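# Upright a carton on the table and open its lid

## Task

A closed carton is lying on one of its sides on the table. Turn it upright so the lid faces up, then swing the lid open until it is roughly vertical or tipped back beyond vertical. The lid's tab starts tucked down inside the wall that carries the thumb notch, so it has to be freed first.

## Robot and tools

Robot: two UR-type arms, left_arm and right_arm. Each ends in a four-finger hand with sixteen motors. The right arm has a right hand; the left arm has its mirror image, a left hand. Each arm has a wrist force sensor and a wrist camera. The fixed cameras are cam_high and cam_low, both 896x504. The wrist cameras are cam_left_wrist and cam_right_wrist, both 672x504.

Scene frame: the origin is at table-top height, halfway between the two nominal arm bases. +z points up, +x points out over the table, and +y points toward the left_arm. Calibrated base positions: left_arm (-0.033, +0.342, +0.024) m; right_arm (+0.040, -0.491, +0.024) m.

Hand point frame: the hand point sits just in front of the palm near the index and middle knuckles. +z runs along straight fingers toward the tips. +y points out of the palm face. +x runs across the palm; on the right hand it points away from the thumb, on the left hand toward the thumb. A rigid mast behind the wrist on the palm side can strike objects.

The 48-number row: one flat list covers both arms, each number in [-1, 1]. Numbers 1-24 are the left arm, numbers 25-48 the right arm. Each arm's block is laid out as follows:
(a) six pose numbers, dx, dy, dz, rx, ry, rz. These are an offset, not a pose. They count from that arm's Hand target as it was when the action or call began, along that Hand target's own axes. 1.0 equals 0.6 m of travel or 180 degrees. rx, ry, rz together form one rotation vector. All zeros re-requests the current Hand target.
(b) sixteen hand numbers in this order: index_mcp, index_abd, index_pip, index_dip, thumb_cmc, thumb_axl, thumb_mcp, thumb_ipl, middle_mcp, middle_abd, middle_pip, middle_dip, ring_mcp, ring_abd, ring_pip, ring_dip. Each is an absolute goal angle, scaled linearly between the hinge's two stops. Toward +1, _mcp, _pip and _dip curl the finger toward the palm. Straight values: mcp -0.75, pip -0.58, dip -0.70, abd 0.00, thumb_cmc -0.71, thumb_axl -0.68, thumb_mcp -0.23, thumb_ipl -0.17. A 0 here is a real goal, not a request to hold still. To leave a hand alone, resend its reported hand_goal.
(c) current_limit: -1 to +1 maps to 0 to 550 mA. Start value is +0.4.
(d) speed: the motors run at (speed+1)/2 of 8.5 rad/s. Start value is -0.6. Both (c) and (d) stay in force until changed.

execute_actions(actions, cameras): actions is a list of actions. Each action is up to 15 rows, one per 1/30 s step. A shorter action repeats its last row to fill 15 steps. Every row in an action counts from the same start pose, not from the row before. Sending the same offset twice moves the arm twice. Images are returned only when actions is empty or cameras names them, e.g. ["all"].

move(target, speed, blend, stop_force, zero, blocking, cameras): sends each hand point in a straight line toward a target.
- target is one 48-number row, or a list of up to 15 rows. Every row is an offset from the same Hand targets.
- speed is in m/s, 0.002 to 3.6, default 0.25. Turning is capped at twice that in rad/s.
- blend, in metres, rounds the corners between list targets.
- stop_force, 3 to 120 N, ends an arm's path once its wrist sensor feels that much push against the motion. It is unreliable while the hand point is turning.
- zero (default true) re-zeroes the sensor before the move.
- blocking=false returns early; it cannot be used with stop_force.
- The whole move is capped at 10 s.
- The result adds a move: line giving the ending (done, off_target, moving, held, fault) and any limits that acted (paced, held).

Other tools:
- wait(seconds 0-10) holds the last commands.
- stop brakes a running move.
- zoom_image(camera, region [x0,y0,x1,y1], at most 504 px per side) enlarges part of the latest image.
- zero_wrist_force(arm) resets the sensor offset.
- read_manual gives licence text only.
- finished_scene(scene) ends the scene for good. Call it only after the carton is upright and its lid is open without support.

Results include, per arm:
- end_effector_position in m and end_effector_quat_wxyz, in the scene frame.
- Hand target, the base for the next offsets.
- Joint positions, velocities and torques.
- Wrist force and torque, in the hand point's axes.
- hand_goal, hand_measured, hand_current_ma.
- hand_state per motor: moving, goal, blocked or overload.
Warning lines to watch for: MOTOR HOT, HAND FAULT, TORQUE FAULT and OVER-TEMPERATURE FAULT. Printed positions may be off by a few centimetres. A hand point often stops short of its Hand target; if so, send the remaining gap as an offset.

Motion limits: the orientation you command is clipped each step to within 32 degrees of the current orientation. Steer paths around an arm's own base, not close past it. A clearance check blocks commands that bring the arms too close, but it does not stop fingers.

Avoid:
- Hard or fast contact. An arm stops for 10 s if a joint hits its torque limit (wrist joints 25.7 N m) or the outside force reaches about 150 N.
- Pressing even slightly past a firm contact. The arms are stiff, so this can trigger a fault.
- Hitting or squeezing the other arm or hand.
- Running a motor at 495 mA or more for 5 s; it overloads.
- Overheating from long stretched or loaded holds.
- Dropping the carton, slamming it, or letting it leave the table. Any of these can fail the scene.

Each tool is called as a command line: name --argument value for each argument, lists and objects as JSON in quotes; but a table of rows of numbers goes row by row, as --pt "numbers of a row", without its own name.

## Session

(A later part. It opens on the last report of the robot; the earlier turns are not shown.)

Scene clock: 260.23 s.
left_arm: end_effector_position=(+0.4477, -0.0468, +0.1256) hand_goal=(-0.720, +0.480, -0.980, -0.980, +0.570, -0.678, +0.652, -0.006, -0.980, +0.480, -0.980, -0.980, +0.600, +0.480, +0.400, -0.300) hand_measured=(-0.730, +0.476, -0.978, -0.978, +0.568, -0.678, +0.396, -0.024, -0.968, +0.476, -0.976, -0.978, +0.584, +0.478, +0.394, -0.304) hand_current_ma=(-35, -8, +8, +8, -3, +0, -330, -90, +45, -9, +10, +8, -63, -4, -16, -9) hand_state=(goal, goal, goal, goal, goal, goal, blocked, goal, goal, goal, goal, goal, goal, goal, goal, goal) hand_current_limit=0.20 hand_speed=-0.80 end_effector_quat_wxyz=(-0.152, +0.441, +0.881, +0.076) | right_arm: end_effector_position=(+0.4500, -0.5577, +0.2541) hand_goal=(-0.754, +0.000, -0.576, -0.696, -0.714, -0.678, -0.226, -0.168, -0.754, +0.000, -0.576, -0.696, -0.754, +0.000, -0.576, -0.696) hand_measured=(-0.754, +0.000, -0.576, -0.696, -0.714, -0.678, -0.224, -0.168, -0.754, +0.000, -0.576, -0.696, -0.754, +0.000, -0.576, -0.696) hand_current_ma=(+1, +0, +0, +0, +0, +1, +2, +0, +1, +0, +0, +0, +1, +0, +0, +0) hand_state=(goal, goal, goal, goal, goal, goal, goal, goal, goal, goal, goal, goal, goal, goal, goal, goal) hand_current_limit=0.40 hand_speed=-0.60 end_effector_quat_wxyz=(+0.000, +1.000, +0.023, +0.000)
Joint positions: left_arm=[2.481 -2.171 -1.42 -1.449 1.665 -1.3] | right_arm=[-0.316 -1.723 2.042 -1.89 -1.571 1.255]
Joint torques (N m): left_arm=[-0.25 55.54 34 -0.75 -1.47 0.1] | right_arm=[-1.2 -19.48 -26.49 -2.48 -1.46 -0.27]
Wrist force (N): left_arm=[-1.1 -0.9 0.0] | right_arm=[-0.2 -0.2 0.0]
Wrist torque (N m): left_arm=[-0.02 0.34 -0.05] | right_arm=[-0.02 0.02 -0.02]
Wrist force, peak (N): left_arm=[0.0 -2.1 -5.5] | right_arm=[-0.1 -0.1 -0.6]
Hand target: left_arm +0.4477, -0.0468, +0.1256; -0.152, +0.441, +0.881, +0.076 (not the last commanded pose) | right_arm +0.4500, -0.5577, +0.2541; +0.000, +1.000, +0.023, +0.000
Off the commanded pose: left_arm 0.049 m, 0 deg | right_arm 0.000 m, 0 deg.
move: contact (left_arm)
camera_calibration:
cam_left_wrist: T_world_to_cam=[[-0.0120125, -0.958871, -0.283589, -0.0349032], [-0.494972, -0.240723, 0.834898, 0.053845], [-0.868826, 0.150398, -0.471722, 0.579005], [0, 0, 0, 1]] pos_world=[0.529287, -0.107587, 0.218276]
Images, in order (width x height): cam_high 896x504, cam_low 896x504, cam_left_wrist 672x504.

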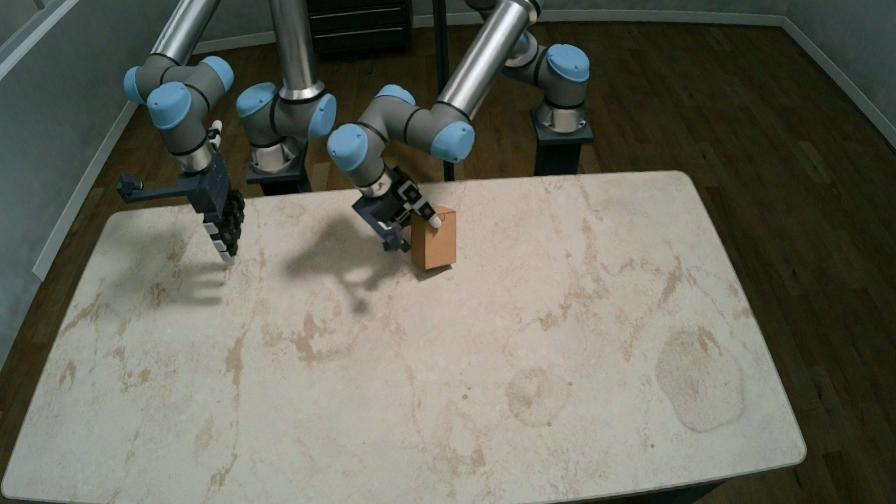

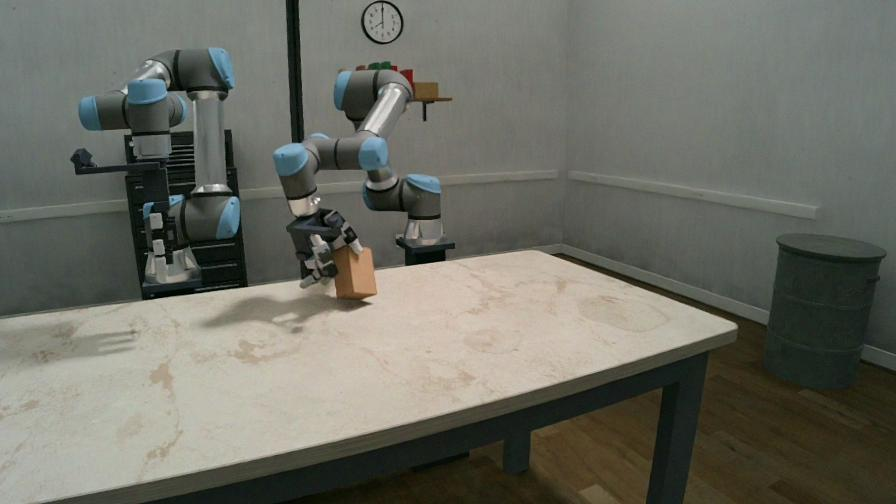

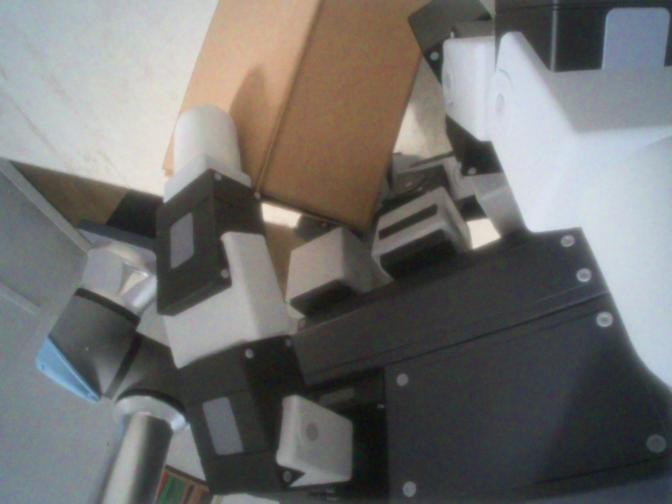

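move --target '[0.0155,0,-0.0475,0.086,0.0936,0.028,-0.72,0.48,-0.98,-0.98,0.571,-0.678,0.652,-0.005,-0.98,0.48,-0.98,-0.98,0.6,0.48,0.4,-0.3,0.2,-0.8,0,0,0,0,0,0,-0.754,0,-0.576,-0.696,-0.714,-0.678,-0.226,-0.168,-0.754,0,-0.576,-0.696,-0.754,0,-0.576,-0.696,0.4,-0.6]' --speed 0.1 --cameras '["cam_high","cam_low"]'

zoom_image --camera "cam_low" --region '[283, 195, 403, 315]'

zoom_image --camera "cam_high" --region '[368, 166, 488, 286]'

Scene clock: 284.37 s.
left_arm: end_effector_position=(+0.4482, -0.0474, +0.1555) hand_goal=(-0.720, +0.480, -0.980, -0.980, +0.570, -0.678, +0.652, -0.006, -0.980, +0.480, -0.980, -0.980, +0.600, +0.480, +0.400, -0.300) hand_measured=(-0.730, +0.476, -0.978, -0.978, +0.572, -0.676, +0.396, -0.024, -0.968, +0.478, -0.976, -0.978, +0.584, +0.478, +0.394, -0.304) hand_current_ma=(-35, -8, +8, +8, +4, +6, -330, -90, +45, -7, +10, +8, -63, -4, -15, -9) hand_state=(goal, goal, goal, goal, goal, goal, blocked, goal, goal, goal, goal, goal, goal, goal, goal, goal) hand_current_limit=0.20 hand_speed=-0.80 end_effector_quat_wxyz=(-0.340, +0.439, +0.832, +0.013) | right_arm: end_effector_position=(+0.4500, -0.5577, +0.2541) hand_goal=(-0.754, +0.000, -0.576, -0.696, -0.714, -0.678, -0.226, -0.168, -0.754, +0.000, -0.576, -0.696, -0.754, +0.000, -0.576, -0.696) hand_measured=(-0.754, +0.000, -0.576, -0.696, -0.714, -0.678, -0.224, -0.168, -0.754, +0.000, -0.576, -0.696, -0.754, +0.000, -0.576, -0.696) hand_current_ma=(+1, +0, +0, +0, +0, +1, +2, +0, +1, +0, +0, +0, +1, +0, +0, +0) hand_state=(goal, goal, goal, goal, goal, goal, goal, goal, goal, goal, goal, goal, goal, goal, goal, goal) hand_current_limit=0.40 hand_speed=-0.60 end_effector_quat_wxyz=(+0.000, +1.000, +0.023, +0.000)
Joint positions: left_arm=[2.532 -2.343 -1.018 -2.045 1.529 -1.175] | right_arm=[-0.316 -1.723 2.042 -1.89 -1.571 1.255]
Joint torques (N m): left_arm=[13.06 45.46 34.62 -1.8 -2.02 1.37] | right_arm=[-1.02 -20.59 -24.96 -2.72 -1.21 0.09]
Wrist force (N): left_arm=[-1.6 -0.7 1.1] | right_arm=[-0.3 -0.2 -0.2]
Wrist torque (N m): left_arm=[-0.05 0.50 -0.13] | right_arm=[-0.02 0.04 -0.03]
Wrist force, peak (N): left_arm=[-1.9 -0.8 1.0] | right_arm=[-0.7 0.1 -0.1]
Hand target: left_arm +0.4482, -0.0474, +0.1556; -0.340, +0.439, +0.832, +0.013 | right_arm +0.4500, -0.5577, +0.2541; +0.000, +1.000, +0.023, +0.000
Off the commanded pose: left_arm 0.000 m, 0 deg | right_arm 0.000 m, 0 deg.
move: done
Images, in order (width x height): cam_high 896x504, cam_low 896x504.

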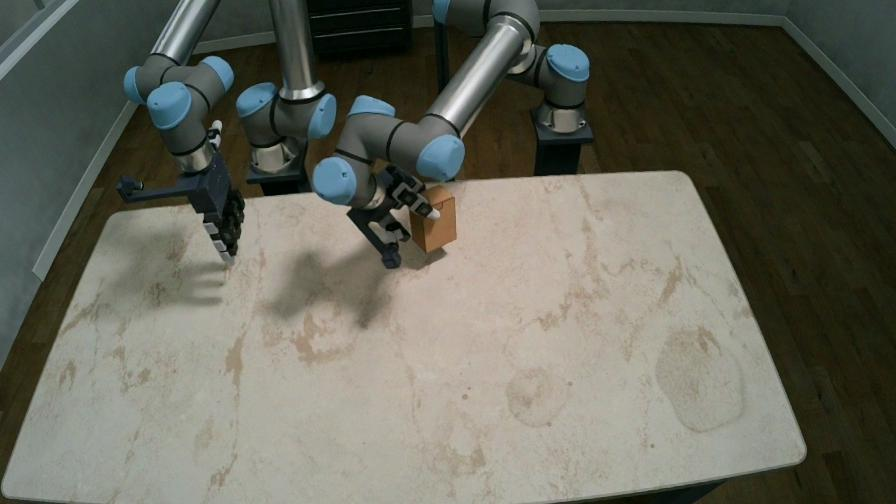

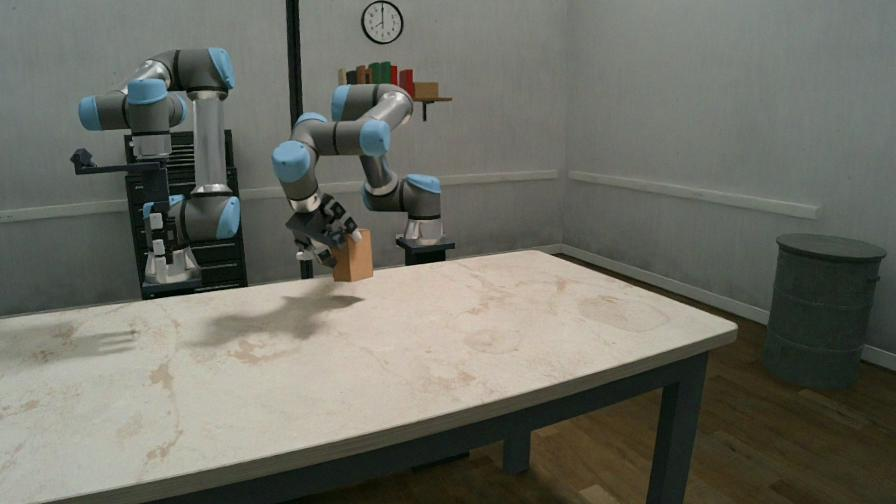

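Scaled by 4.200 from the camera's 896x504 image, which has a finer 1280x720 frame.

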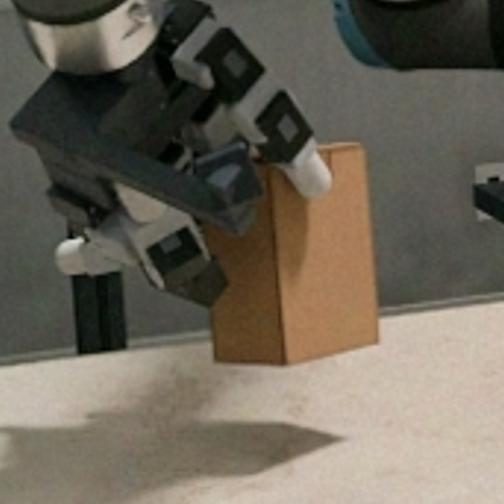

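Scaled by 4.200 from the camera's 896x504 image, which has a finer 1280x720 frame.

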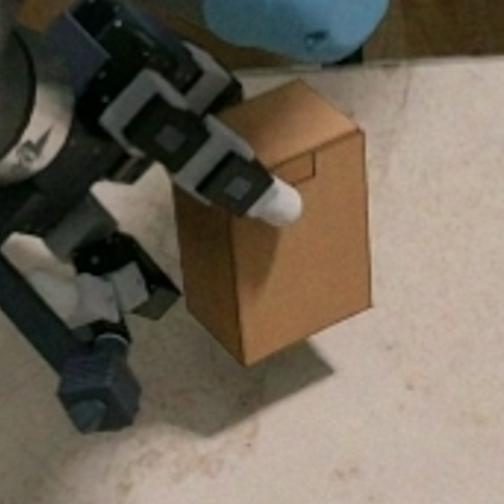

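move --target '[-0.0577,0.0277,0.077,0,0,0,-0.72,0.48,-0.98,-0.98,0.571,-0.678,0.652,-0.005,-0.98,0.48,-0.98,-0.98,0.6,0.48,0.4,-0.3,0.2,-0.8,0,0,0,0,0,0,-0.754,0,-0.576,-0.696,-0.714,-0.678,-0.226,-0.168,-0.754,0,-0.576,-0.696,-0.754,0,-0.576,-0.696,0.4,-0.6]' --speed 0.02 --stop_force 3 --cameras '["cam_high","cam_low"]'

zoom_image --camera "cam_low" --region '[283, 205, 403, 325]'

zoom_image --camera "cam_high" --region '[368, 176, 488, 296]'

Scene clock: 298.70 s.
left_arm: end_effector_position=(+0.4482, -0.0474, +0.1040) hand_goal=(-0.720, +0.480, -0.980, -0.980, +0.570, -0.678, +0.652, -0.006, -0.980, +0.480, -0.980, -0.980, +0.600, +0.480, +0.400, -0.300) hand_measured=(-0.730, +0.478, -0.978, -0.978, +0.570, -0.676, +0.396, -0.024, -0.968, +0.478, -0.976, -0.978, +0.584, +0.478, +0.394, -0.304) hand_current_ma=(-35, -6, +8, +8, +3, +7, -330, -92, +45, -6, +10, +8, -63, -4, -15, -9) hand_state=(goal, goal, goal, goal, goal, goal, blocked, goal, goal, goal, goal, goal, goal, goal, goal, goal) hand_current_limit=0.20 hand_speed=-0.80 end_effector_quat_wxyz=(-0.340, +0.439, +0.832, +0.013) | right_arm: end_effector_position=(+0.4500, -0.5577, +0.2541) hand_goal=(-0.754, +0.000, -0.576, -0.696, -0.714, -0.678, -0.226, -0.168, -0.754, +0.000, -0.576, -0.696, -0.754, +0.000, -0.576, -0.696) hand_measured=(-0.754, +0.000, -0.576, -0.696, -0.714, -0.678, -0.224, -0.168, -0.754, +0.000, -0.576, -0.696, -0.754, +0.000, -0.576, -0.696) hand_current_ma=(+1, +0, +0, +0, +0, +1, +2, +0, +1, +0, +0, +0, +1, +0, +0, +0) hand_state=(goal, goal, goal, goal, goal, goal, goal, goal, goal, goal, goal, goal, goal, goal, goal, goal) hand_current_limit=0.40 hand_speed=-0.60 end_effector_quat_wxyz=(+0.000, +1.000, +0.023, +0.000)
Joint positions: left_arm=[2.532 -2.38 -1.087 -1.938 1.529 -1.175] | right_arm=[-0.316 -1.723 2.042 -1.89 -1.571 1.255]
Joint torques (N m): left_arm=[12.04 62.57 35.36 -1.71 0.61 1.47] | right_arm=[0.26 -20.53 -25.09 -2.5 -1.34 0.06]
Wrist force (N): left_arm=[-1.0 -1.4 0.9] | right_arm=[-0.3 -0.3 -0.3]
Wrist torque (N m): left_arm=[-0.08 0.45 -0.08] | right_arm=[-0.02 0.05 -0.03]
Wrist force, peak (N): left_arm=[0.2 -2.7 -5.2] | right_arm=[-0.3 -0.5 -0.5]
Hand target: left_arm +0.4482, -0.0474, +0.1040; -0.340, +0.439, +0.832, +0.013 (not the last commanded pose) | right_arm +0.4500, -0.5577, +0.2541; +0.000, +1.000, +0.023, +0.000
Off the commanded pose: left_arm 0.008 m, 0 deg | right_arm 0.000 m, 0 deg.
move: contact (left_arm)
Images, in order (width x height): cam_high 896x504, cam_low 896x504.

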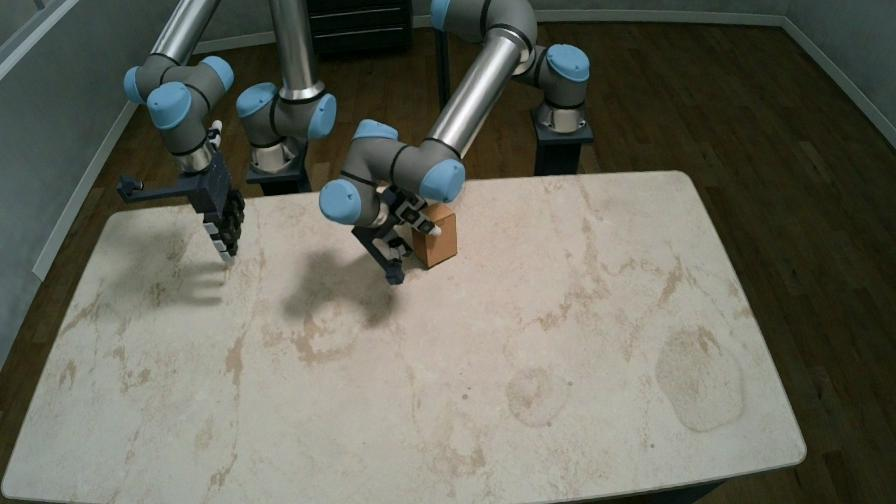

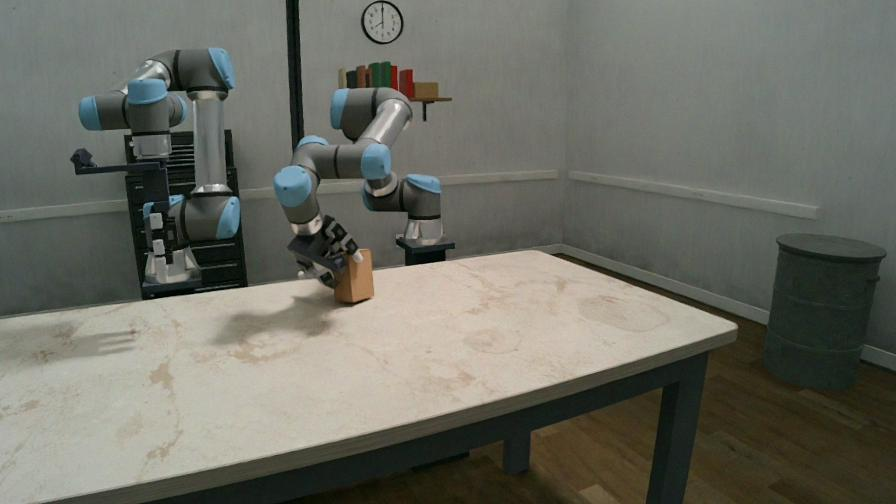

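Scaled by 4.200 from the camera's 896x504 image, which has a finer 1280x720 frame.

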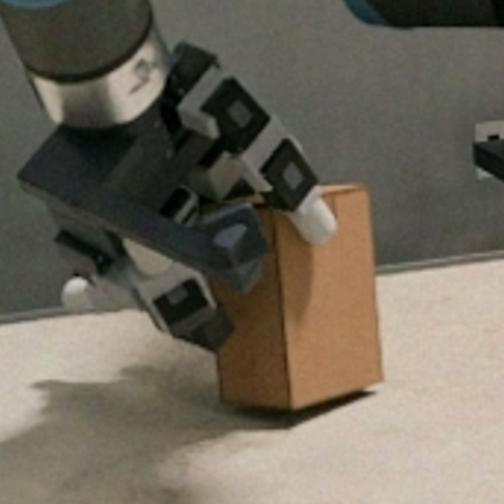

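Scaled by 4.200 from the camera's 896x504 image, which has a finer 1280x720 frame.

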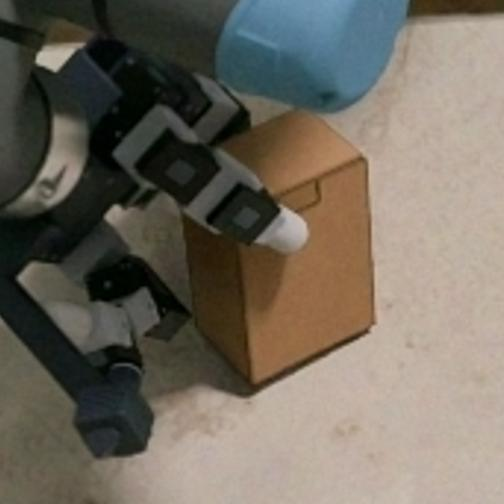

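move --target '[0,0,0,0,0,0,-0.754,0.48,-0.98,-0.98,0.571,-0.678,0.05,-0.1,-0.98,0.48,-0.98,-0.98,0.6,0.48,0.4,-0.3,0.2,-0.95,0,0,0,0,0,0,-0.754,0,-0.576,-0.696,-0.714,-0.678,-0.226,-0.168,-0.754,0,-0.576,-0.696,-0.754,0,-0.576,-0.696,0.4,-0.6]' --cameras '["cam_high","cam_low","cam_left_wrist"]'

zoom_image --camera "cam_low" --region '[283, 205, 403, 325]'

zoom_image --camera "cam_high" --region '[368, 176, 488, 296]'

Scene clock: 309.87 s.
left_arm: end_effector_position=(+0.4482, -0.0474, +0.1040) hand_goal=(-0.754, +0.480, -0.980, -0.980, +0.570, -0.678, +0.050, -0.100, -0.980, +0.480, -0.980, -0.980, +0.600, +0.480, +0.400, -0.300) hand_measured=(-0.746, +0.478, -0.978, -0.978, +0.572, -0.676, +0.058, -0.098, -0.968, +0.478, -0.976, -0.978, +0.584, +0.478, +0.394, -0.304) hand_current_ma=(+25, -6, +8, +8, +7, +7, +35, +7, +45, -6, +10, +8, -63, -4, -15, -9) hand_state=(goal, goal, goal, goal, goal, goal, goal, goal, goal, goal, goal, goal, goal, goal, goal, goal) hand_current_limit=0.20 hand_speed=-0.95 end_effector_quat_wxyz=(-0.340, +0.439, +0.832, +0.013) | right_arm: end_effector_position=(+0.4500, -0.5577, +0.2541) hand_goal=(-0.754, +0.000, -0.576, -0.696, -0.714, -0.678, -0.226, -0.168, -0.754, +0.000, -0.576, -0.696, -0.754, +0.000, -0.576, -0.696) hand_measured=(-0.754, +0.000, -0.576, -0.696, -0.714, -0.678, -0.224, -0.168, -0.754, +0.000, -0.576, -0.696, -0.754, +0.000, -0.576, -0.696) hand_current_ma=(+1, +0, +0, +0, +0, +1, +2, +0, +1, +0, +0, +0, +1, +0, +0, +0) hand_state=(goal, goal, goal, goal, goal, goal, goal, goal, goal, goal, goal, goal, goal, goal, goal, goal) hand_current_limit=0.40 hand_speed=-0.60 end_effector_quat_wxyz=(+0.000, +1.000, +0.023, +0.000)
Joint positions: left_arm=[2.532 -2.38 -1.087 -1.938 1.529 -1.175] | right_arm=[-0.316 -1.723 2.042 -1.89 -1.571 1.255]
Joint torques (N m): left_arm=[5.65 60.07 33.61 -1.33 -1.86 1.02] | right_arm=[-1.4 -21.59 -26.15 -2.62 -1.38 -0.1]
Wrist force (N): left_arm=[-1.2 -1.1 0.6] | right_arm=[0.0 -0.2 0.0]
Wrist torque (N m): left_arm=[-0.03 0.49 -0.10] | right_arm=[-0.03 0.00 0.00]
Wrist force, peak (N): left_arm=[-1.2 -1.4 1.1] | right_arm=[-0.6 -0.3 -0.1]
Hand target: left_arm +0.4482, -0.0474, +0.1040; -0.340, +0.439, +0.832, +0.013 | right_arm +0.4500, -0.5577, +0.2541; +0.000, +1.000, +0.023, +0.000
Off the commanded pose: left_arm 0.000 m, 0 deg | right_arm 0.000 m, 0 deg.
move: done
camera_calibration:
cam_left_wrist: T_world_to_cam=[[-0.128055, -0.939572, -0.317501, 0.0148991], [-0.128716, -0.301684, 0.944679, -0.106431], [-0.983379, 0.161839, -0.0823058, 0.580705], [0, 0, 0, 1]] pos_world=[0.559261, -0.11209, 0.153069]
Images, in order (width x height): cam_high 896x504, cam_low 896x504, cam_left_wrist 672x504.

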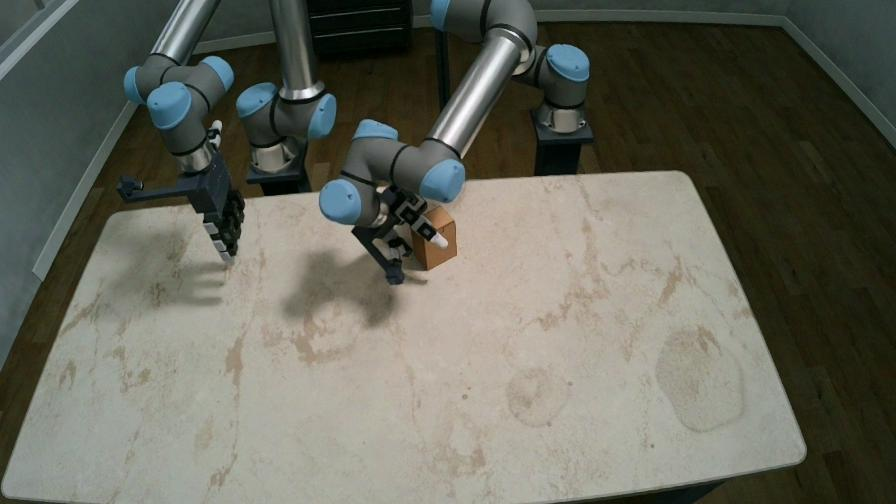

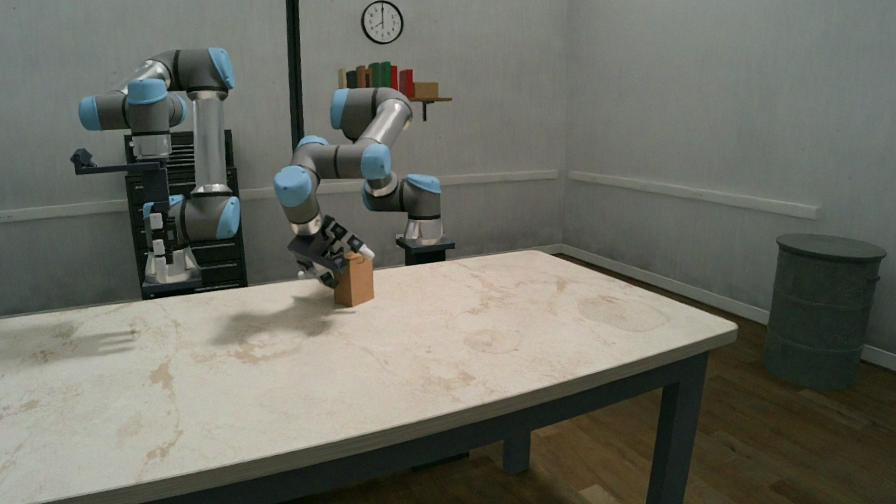

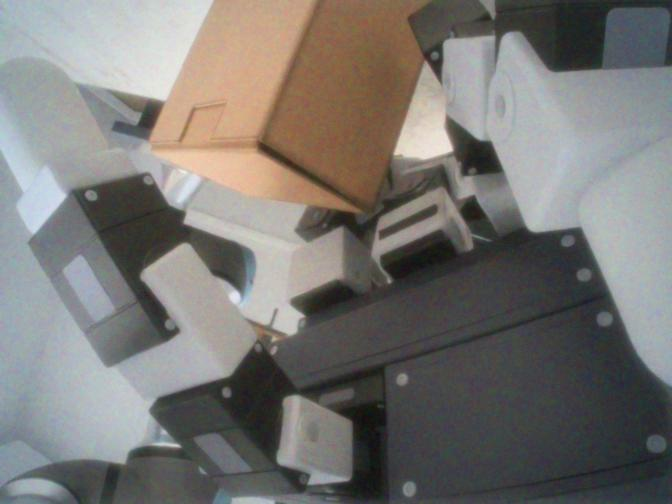

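Scaled by 4.200 from the camera's 896x504 image, which has a finer 1280x720 frame.

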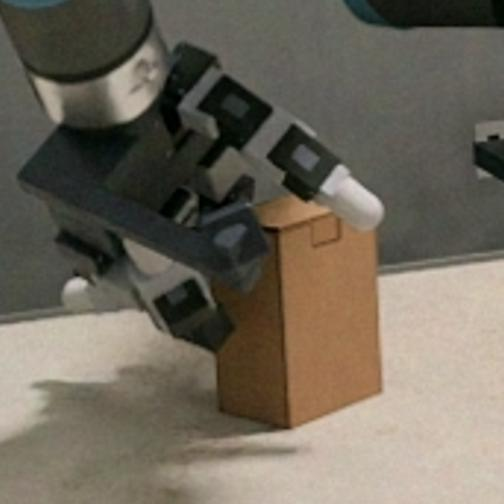

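Scaled by 4.200 from the camera's 896x504 image, which has a finer 1280x720 frame.

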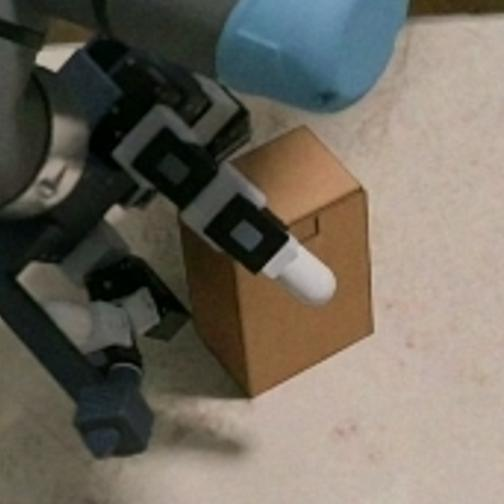

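move --target '[0,0,0,0,0,0,-0.73,0.48,-0.98,-0.98,0.571,-0.678,0.55,-0.02,-0.98,0.48,-0.98,-0.98,0.6,0.48,0.4,-0.3,0.05,-0.85,0,0,0,0,0,0,-0.754,0,-0.576,-0.696,-0.714,-0.678,-0.226,-0.168,-0.754,0,-0.576,-0.696,-0.754,0,-0.576,-0.696,0.4,-0.6]'

move --target '[0.0034,-0.0345,0.0149,-0.3814,0.1831,0.509,-0.73,0.48,-0.98,-0.98,0.571,-0.678,0.55,-0.02,-0.98,0.48,-0.98,-0.98,0.6,0.48,0.4,-0.3,0.05,-0.85,0,0,0,0,0,0,-0.754,0,-0.576,-0.696,-0.714,-0.678,-0.226,-0.168,-0.754,0,-0.576,-0.696,-0.754,0,-0.576,-0.696,0.4,-0.6]' --speed 0.14 --cameras '["cam_high","cam_low","cam_left_wrist"]'

zoom_image --camera "cam_high" --region '[368, 176, 488, 296]'

zoom_image --camera "cam_low" --region '[283, 205, 403, 325]'

Scene clock: 361.97 s.
left_arm: end_effector_position=(+0.4482, -0.0474, +0.1040) hand_goal=(-0.730, +0.480, -0.980, -0.980, +0.570, -0.678, +0.550, -0.020, -0.980, +0.480, -0.980, -0.980, +0.600, +0.480, +0.400, -0.300) hand_measured=(-0.728, +0.478, -0.978, -0.978, +0.572, -0.678, +0.410, -0.028, -0.968, +0.478, -0.976, -0.978, +0.584, +0.478, +0.394, -0.304) hand_current_ma=(+3, -6, +8, +8, +5, +1, -289, -33, +45, -6, +10, +8, -63, -4, -15, -9) hand_state=(goal, goal, goal, goal, goal, goal, moving, goal, goal, goal, goal, goal, goal, goal, goal, goal) hand_current_limit=0.05 hand_speed=-0.85 end_effector_quat_wxyz=(-0.340, +0.439, +0.832, +0.013) | right_arm: end_effector_position=(+0.4500, -0.5577, +0.2541) hand_goal=(-0.754, +0.000, -0.576, -0.696, -0.714, -0.678, -0.226, -0.168, -0.754, +0.000, -0.576, -0.696, -0.754, +0.000, -0.576, -0.696) hand_measured=(-0.754, +0.000, -0.576, -0.696, -0.714, -0.678, -0.224, -0.168, -0.754, +0.000, -0.576, -0.696, -0.754, +0.000, -0.576, -0.696) hand_current_ma=(+1, +0, +0, +0, +0, +1, +2, +0, +1, +0, +0, +0, +1, +0, +0, +0) hand_state=(goal, goal, goal, goal, goal, goal, goal, goal, goal, goal, goal, goal, goal, goal, goal, goal) hand_current_limit=0.40 hand_speed=-0.60 end_effector_quat_wxyz=(+0.000, +1.000, +0.023, +0.000)
Joint positions: left_arm=[2.532 -2.38 -1.087 -1.938 1.529 -1.175] | right_arm=[-0.316 -1.723 2.042 -1.89 -1.571 1.255]
Joint torques (N m): left_arm=[0.76 59.3 31.02 -0.7 -1.96 0.88] | right_arm=[-0.9 -22.56 -27.62 -2.46 -1.19 0.01]
Wrist force (N): left_arm=[-0.8 -1.0 0.0] | right_arm=[-0.1 -0.2 0.0]
Wrist torque (N m): left_arm=[-0.04 0.48 -0.07] | right_arm=[-0.02 0.02 -0.01]
Wrist force, peak (N): left_arm=[-1.2 -1.4 0.7] | right_arm=[-0.4 -0.5 -0.6]
Hand target: left_arm +0.4482, -0.0474, +0.1040; -0.340, +0.439, +0.832, +0.013 | right_arm +0.4500, -0.5577, +0.2541; +0.000, +1.000, +0.023, +0.000
Off the commanded pose: left_arm 0.000 m, 0 deg | right_arm 0.000 m, 0 deg.
move: done

Scene clock: 370.03 s.
left_arm: end_effector_position=(+0.4272, -0.0557, +0.1040) hand_goal=(-0.730, +0.480, -0.980, -0.980, +0.570, -0.678, +0.550, -0.020, -0.980, +0.480, -0.980, -0.980, +0.600, +0.480, +0.400, -0.300) hand_measured=(-0.734, +0.480, -0.978, -0.978, +0.572, -0.676, +0.414, -0.030, -0.968, +0.478, -0.976, -0.978, +0.584, +0.478, +0.394, -0.304) hand_current_ma=(-11, -2, +8, +8, +6, +6, -289, -49, +45, -6, +10, +8, -63, -4, -15, -9) hand_state=(goal, goal, goal, goal, goal, goal, blocked, goal, goal, goal, goal, goal, goal, goal, goal, goal) hand_current_limit=0.05 hand_speed=-0.85 end_effector_quat_wxyz=(-0.161, +0.939, +0.043, +0.299) | right_arm: end_effector_position=(+0.4500, -0.5577, +0.2541) hand_goal=(-0.754, +0.000, -0.576, -0.696, -0.714, -0.678, -0.226, -0.168, -0.754, +0.000, -0.576, -0.696, -0.754, +0.000, -0.576, -0.696) hand_measured=(-0.754, +0.000, -0.576, -0.696, -0.714, -0.678, -0.224, -0.168, -0.754, +0.000, -0.576, -0.696, -0.754, +0.000, -0.576, -0.696) hand_current_ma=(+1, +0, +0, +0, +0, +1, +2, +0, +1, +0, +0, +0, +1, +0, +0, +0) hand_state=(goal, goal, goal, goal, goal, goal, goal, goal, goal, goal, goal, goal, goal, goal, goal, goal) hand_current_limit=0.40 hand_speed=-0.60 end_effector_quat_wxyz=(+0.000, +1.000, +0.023, +0.000)
Joint positions: left_arm=[2.478 -1.945 -2.155 -0.308 2.205 0.936] | right_arm=[-0.316 -1.723 2.042 -1.89 -1.571 1.255]
Joint torques (N m): left_arm=[12.4 21.62 1.11 4.93 -1.49 1.25] | right_arm=[0.13 -21.41 -25.51 -2.24 -1.36 -0.25]
Wrist force (N): left_arm=[-0.8 -2.0 -2.4] | right_arm=[0.1 -0.3 -0.3]
Wrist torque (N m): left_arm=[0.19 0.52 -0.12] | right_arm=[-0.02 0.00 0.00]
Wrist force, peak (N): left_arm=[-0.8 -2.0 -2.4] | right_arm=[-0.7 -0.1 -0.2]
Hand target: left_arm +0.4272, -0.0557, +0.1040; -0.161, +0.939, +0.042, +0.299 | right_arm +0.4500, -0.5577, +0.2541; +0.000, +1.000, +0.023, +0.000
Off the commanded pose: left_arm 0.000 m, 0 deg | right_arm 0.000 m, 0 deg.
move: done
camera_calibration:
cam_left_wrist: T_world_to_cam=[[-0.758787, 0.569732, -0.31567, 0.357701], [-0.199824, 0.257656, 0.945349, -0.0501588], [0.61993, 0.780396, -0.0816596, -0.0890362], [0, 0, 0, 1]] pos_world=[0.316592, -0.121387, 0.153063]
Images, in order (width x height): cam_high 896x504, cam_low 896x504, cam_left_wrist 672x504.

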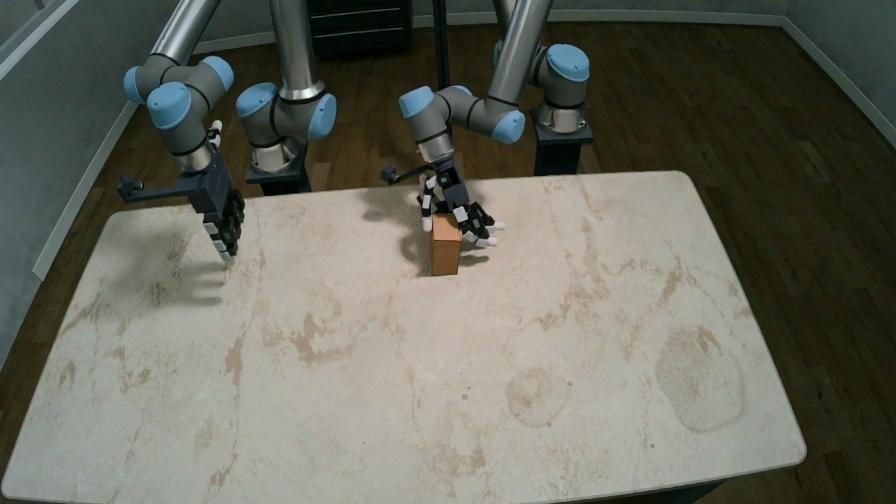

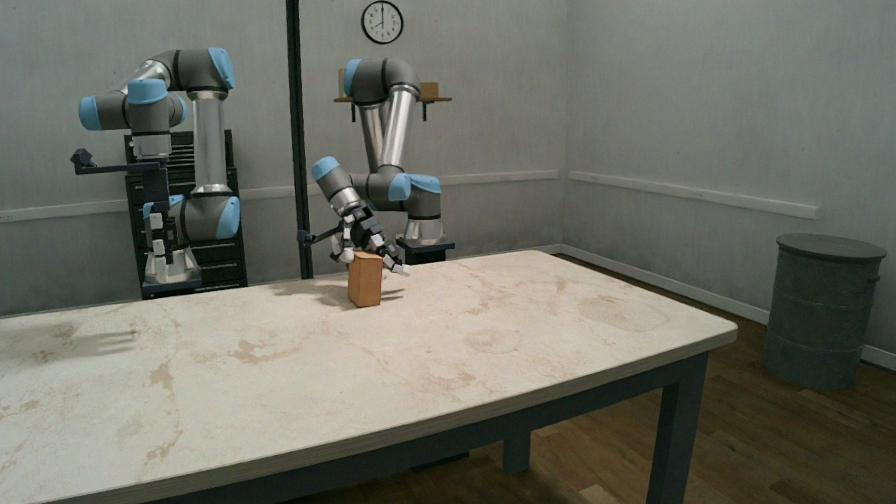

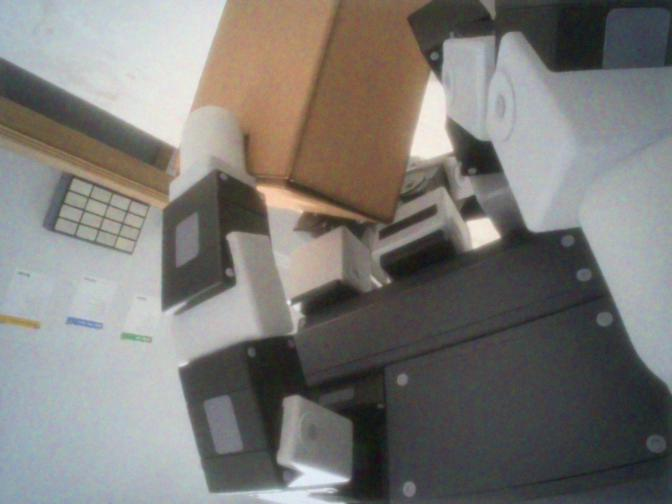

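Scaled by 4.200 from the camera's 896x504 image, which has a finer 1280x720 frame.

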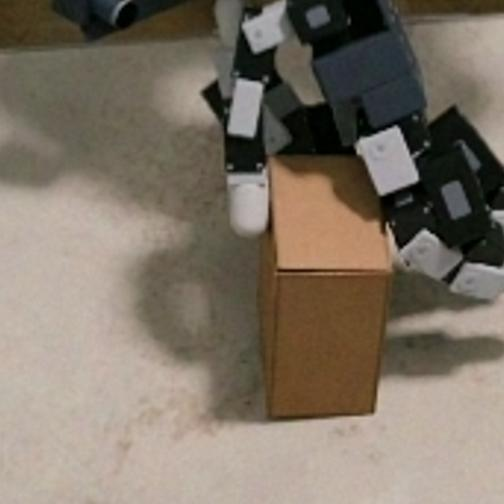

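Scaled by 4.200 from the camera's 896x504 image, which has a finer 1280x720 frame.

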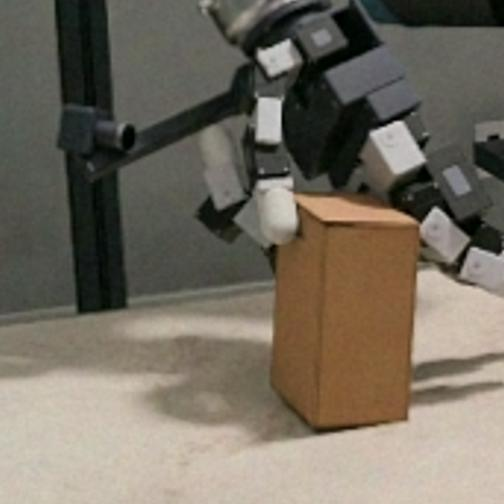

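move --pt "0 0 0 0 0 0 -0.754 0.48 -0.98 -0.98 0.571 -0.678 0.05 -0.15 -0.98 0.48 -0.98 -0.98 0.6 0.48 0.4 -0.3 0.1 -0.9 0 0 0 0 0 0 -0.754 0 -0.576 -0.696 -0.714 -0.678 -0.226 -0.168 -0.754 0 -0.576 -0.696 -0.754 0 -0.576 -0.696 0.4 -0.6"

move --pt "0 -0.03 0 0 0 0 -0.754 0.48 -0.98 -0.98 0.571 -0.678 0.05 -0.15 -0.98 0.48 -0.98 -0.98 0.6 0.48 0.4 -0.3 0.1 -0.9 0 0 0 0 0 0 -0.754 0 -0.576 -0.696 -0.714 -0.678 -0.226 -0.168 -0.754 0 -0.576 -0.696 -0.754 0 -0.576 -0.696 0.4 -0.6" --pt "0.21 -0.15 -0.2127 0 0 0 -0.754 0.48 -0.98 -0.98 0.571 -0.678 0.05 -0.15 -0.98 0.48 -0.98 -0.98 0.6 0.48 0.4 -0.3 0.1 -0.9 0 0 0 0 0 0 -0.754 0 -0.576 -0.696 -0.714 -0.678 -0.226 -0.168 -0.754 0 -0.576 -0.696 -0.754 0 -0.576 -0.696 0.4 -0.6" --speed '[0.04,0.12]' --blend 0.01

move --target '[0,0,0,-0.1045,-0.194,0.028,-0.754,0,-0.576,-0.696,-0.714,-0.678,-0.226,-0.168,-0.754,0,-0.576,-0.696,-0.754,0,-0.576,-0.696,0.4,-0.6,0,0,0,0,0,0,-0.754,0,-0.576,-0.696,-0.714,-0.678,-0.226,-0.168,-0.754,0,-0.576,-0.696,-0.754,0,-0.576,-0.696,0.4,-0.6]' --speed 0.25 --cameras '["cam_high","cam_low","cam_left_wrist"]'

zoom_image --camera "cam_high" --region '[378, 126, 538, 286]'

zoom_image --camera "cam_low" --region '[283, 165, 443, 325]'

Scene clock: 386.87 s.
left_arm: end_effector_position=(+0.4272, -0.0557, +0.1040) hand_goal=(-0.754, +0.480, -0.980, -0.980, +0.570, -0.678, +0.050, -0.150, -0.980, +0.480, -0.980, -0.980, +0.600, +0.480, +0.400, -0.300) hand_measured=(-0.746, +0.480, -0.978, -0.978, +0.572, -0.676, +0.058, -0.148, -0.968, +0.478, -0.976, -0.978, +0.584, +0.478, +0.394, -0.304) hand_current_ma=(+31, -2, +8, +8, +7, +4, +35, +11, +45, -6, +10, +8, -63, -4, -15, -9) hand_state=(goal, goal, goal, goal, goal, goal, goal, goal, goal, goal, goal, goal, goal, goal, goal, goal) hand_current_limit=0.10 hand_speed=-0.90 end_effector_quat_wxyz=(-0.161, +0.939, +0.042, +0.299) | right_arm: end_effector_position=(+0.4500, -0.5577, +0.2541) hand_goal=(-0.754, +0.000, -0.576, -0.696, -0.714, -0.678, -0.226, -0.168, -0.754, +0.000, -0.576, -0.696, -0.754, +0.000, -0.576, -0.696) hand_measured=(-0.754, +0.000, -0.576, -0.696, -0.714, -0.678, -0.224, -0.168, -0.754, +0.000, -0.576, -0.696, -0.754, +0.000, -0.576, -0.696) hand_current_ma=(+1, +0, +0, +0, +0, +1, +2, +0, +1, +0, +0, +0, +1, +0, +0, +0) hand_state=(goal, goal, goal, goal, goal, goal, goal, goal, goal, goal, goal, goal, goal, goal, goal, goal) hand_current_limit=0.40 hand_speed=-0.60 end_effector_quat_wxyz=(+0.000, +1.000, +0.023, +0.000)
Joint positions: left_arm=[2.478 -1.945 -2.155 -0.308 2.205 0.936] | right_arm=[-0.316 -1.723 2.042 -1.89 -1.571 1.255]
Joint torques (N m): left_arm=[11.96 28.43 4.5 5.24 0.44 1.41] | right_arm=[0.03 -22.58 -27 -2.41 -1.38 -0.06]
Wrist force (N): left_arm=[-1.6 -1.0 0.0] | right_arm=[-0.3 -0.1 -0.2]
Wrist torque (N m): left_arm=[0.06 0.52 -0.14] | right_arm=[-0.01 0.04 -0.03]
Wrist force, peak (N): left_arm=[-0.8 -2.2 -2.6] | right_arm=[-0.4 0.3 -0.5]
Hand target: left_arm +0.4272, -0.0557, +0.1040; -0.161, +0.939, +0.042, +0.299 | right_arm +0.4500, -0.5577, +0.2541; +0.000, +1.000, +0.023, +0.000
Off the commanded pose: left_arm 0.000 m, 0 deg | right_arm 0.000 m, 0 deg.
move: done

Scene clock: 389.50 s.
left_arm: end_effector_position=(+0.4442, -0.0148, +0.2996) hand_goal=(-0.754, +0.480, -0.980, -0.980, +0.570, -0.678, +0.050, -0.150, -0.980, +0.480, -0.980, -0.980, +0.600, +0.480, +0.400, -0.300) hand_measured=(-0.746, +0.480, -0.978, -0.978, +0.572, -0.676, +0.058, -0.148, -0.968, +0.478, -0.976, -0.978, +0.584, +0.478, +0.394, -0.304) hand_current_ma=(+31, -2, +8, +8, +8, +4, +34, +11, +45, -6, +10, +8, -61, -4, -15, -9) hand_state=(goal, goal, goal, goal, goal, goal, goal, goal, goal, goal, goal, goal, goal, goal, goal, goal) hand_current_limit=0.10 hand_speed=-0.90 end_effector_quat_wxyz=(-0.161, +0.939, +0.042, +0.299) | right_arm: end_effector_position=(+0.4500, -0.5577, +0.2541) hand_goal=(-0.754, +0.000, -0.576, -0.696, -0.714, -0.678, -0.226, -0.168, -0.754, +0.000, -0.576, -0.696, -0.754, +0.000, -0.576, -0.696) hand_measured=(-0.754, +0.000, -0.576, -0.696, -0.714, -0.678, -0.224, -0.168, -0.754, +0.000, -0.576, -0.696, -0.754, +0.000, -0.576, -0.696) hand_current_ma=(+1, +0, +0, +0, +0, +1, +2, +0, +1, +0, +0, +0, +1, +0, +0, +0) hand_state=(goal, goal, goal, goal, goal, goal, goal, goal, goal, goal, goal, goal, goal, goal, goal, goal) hand_current_limit=0.40 hand_speed=-0.60 end_effector_quat_wxyz=(+0.000, +1.000, +0.023, +0.000)
Joint positions: left_arm=[2.572 -1.579 -1.985 -0.781 2.174 1.045] | right_arm=[-0.316 -1.723 2.042 -1.89 -1.571 1.255]
Joint torques (N m): left_arm=[12.82 31.47 35.46 0.5 -1.3 1.43] | right_arm=[0.53 -22.08 -25.19 -2.7 -1.35 -0.2]
Wrist force (N): left_arm=[-1.8 -1.3 0.7] | right_arm=[0.1 0.0 0.0]
Wrist torque (N m): left_arm=[-0.07 0.60 -0.14] | right_arm=[-0.01 -0.01 0.00]
Wrist force, peak (N): left_arm=[-2.1 -1.1 0.7] | right_arm=[-0.5 -0.2 -0.3]
Hand target: left_arm +0.4442, -0.0148, +0.2997; -0.161, +0.939, +0.042, +0.299 | right_arm +0.4500, -0.5577, +0.2541; +0.000, +1.000, +0.023, +0.000
Off the commanded pose: left_arm 0.000 m, 0 deg | right_arm 0.000 m, 0 deg.
move: done; blend cut to 0.009 m at target 1

Scene clock: 391.53 s.
left_arm: end_effector_position=(+0.4442, -0.0148, +0.2997) hand_goal=(-0.754, +0.000, -0.576, -0.696, -0.714, -0.678, -0.226, -0.168, -0.754, +0.000, -0.576, -0.696, -0.754, +0.000, -0.576, -0.696) hand_measured=(-0.750, +0.004, -0.578, -0.698, -0.712, -0.676, -0.216, -0.164, -0.752, +0.004, -0.578, -0.698, -0.748, +0.004, -0.574, -0.694) hand_current_ma=(+16, +10, -6, -7, +8, +4, +45, +15, +7, +9, -5, -7, +18, +9, +7, +8) hand_state=(goal, goal, goal, goal, goal, goal, goal, goal, goal, goal, goal, goal, goal, goal, goal, goal) hand_current_limit=0.40 hand_speed=-0.60 end_effector_quat_wxyz=(-0.001, +1.000, +0.000, +0.001) | right_arm: end_effector_position=(+0.4500, -0.5577, +0.2541) hand_goal=(-0.754, +0.000, -0.576, -0.696, -0.714, -0.678, -0.226, -0.168, -0.754, +0.000, -0.576, -0.696, -0.754, +0.000, -0.576, -0.696) hand_measured=(-0.754, +0.000, -0.576, -0.696, -0.714, -0.678, -0.224, -0.168, -0.754, +0.000, -0.576, -0.696, -0.754, +0.000, -0.576, -0.696) hand_current_ma=(+1, +0, +0, +0, +0, +1, +2, +0, +1, +0, +0, +0, +1, +0, +0, +0) hand_state=(goal, goal, goal, goal, goal, goal, goal, goal, goal, goal, goal, goal, goal, goal, goal, goal) hand_current_limit=0.40 hand_speed=-0.60 end_effector_quat_wxyz=(+0.000, +1.000, +0.023, +0.000)
Joint positions: left_arm=[2.837 -1.639 -1.712 -1.361 1.573 1.286] | right_arm=[-0.316 -1.723 2.042 -1.89 -1.571 1.255]
Joint torques (N m): left_arm=[12.78 17.36 37.32 -0.19 -1.93 1.58] | right_arm=[-1.64 -22.01 -27.38 -2.54 -1.33 -0.08]
Wrist force (N): left_arm=[-1.1 -0.1 0.2] | right_arm=[-0.3 -0.1 0.1]
Wrist torque (N m): left_arm=[-0.06 0.15 -0.14] | right_arm=[-0.03 0.03 -0.03]
Wrist force, peak (N): left_arm=[-1.8 -1.4 0.5] | right_arm=[-0.4 -0.5 0.0]
Hand target: left_arm +0.4442, -0.0148, +0.2997; -0.001, +1.000, -0.001, +0.001 | right_arm +0.4500, -0.5577, +0.2541; +0.000, +1.000, +0.023, +0.000
Off the commanded pose: left_arm 0.000 m, 0 deg | right_arm 0.000 m, 0 deg.
move: done
camera_calibration:
cam_left_wrist: T_world_to_cam=[[-0.810801, 0.585154, -0.0140192, 0.342081], [0.376388, 0.539574, 0.753121, -0.436465], [0.448256, 0.605355, -0.657732, 0.130656], [0, 0, 0, 1]] pos_world=[0.383073, -0.0437581, 0.419444]
Images, in order (width x height): cam_high 896x504, cam_low 896x504, cam_left_wrist 672x504.

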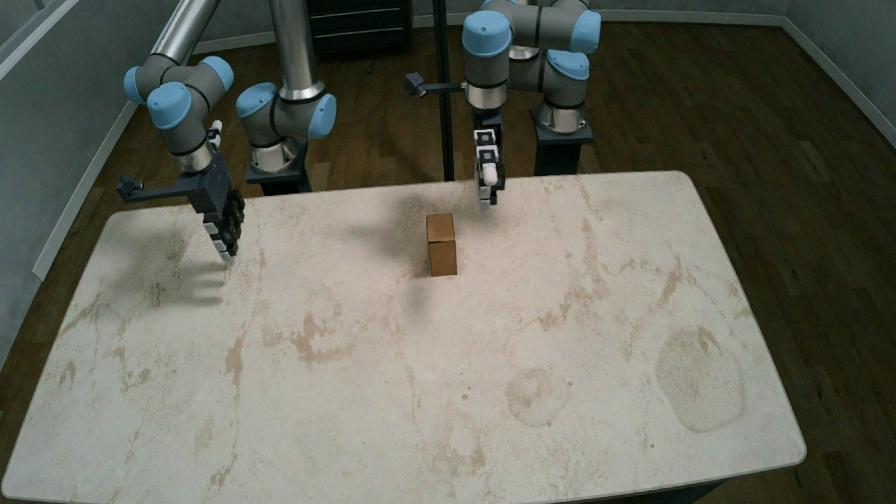

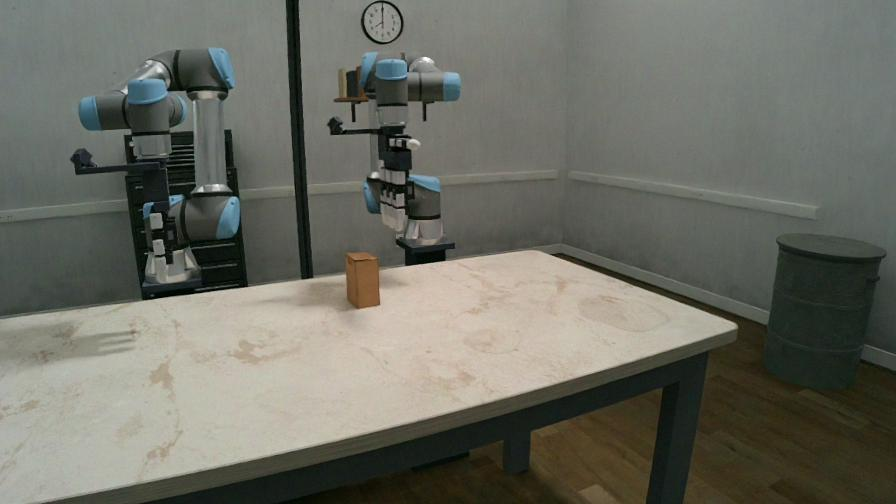

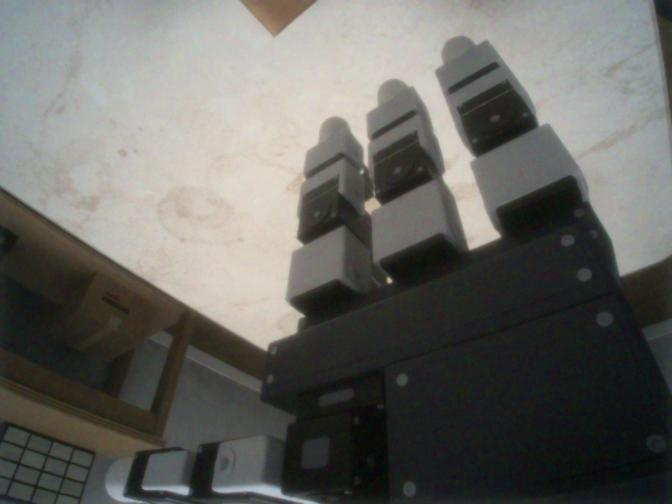

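Scaled by 3.150 from the camera's 896x504 image, which has a finer 1280x720 frame.

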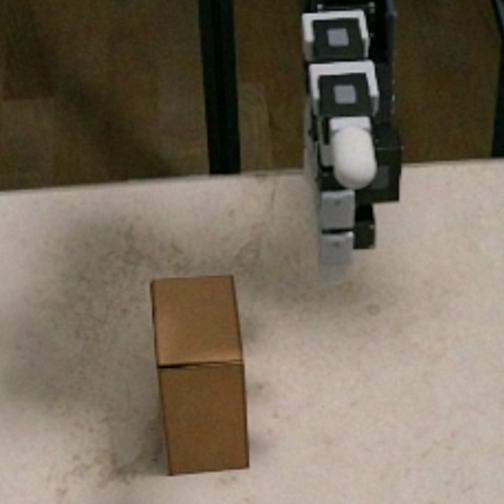

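Scaled by 3.150 from the camera's 896x504 image, which has a finer 1280x720 frame.

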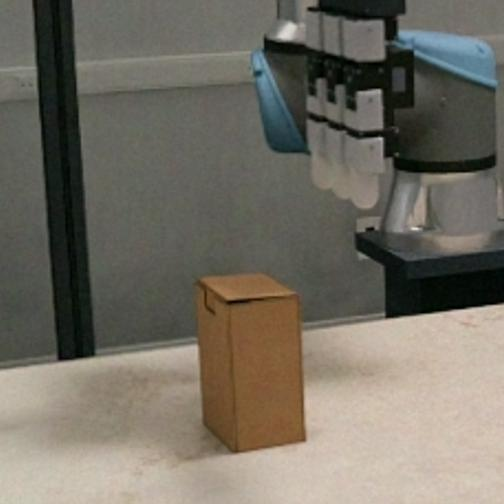

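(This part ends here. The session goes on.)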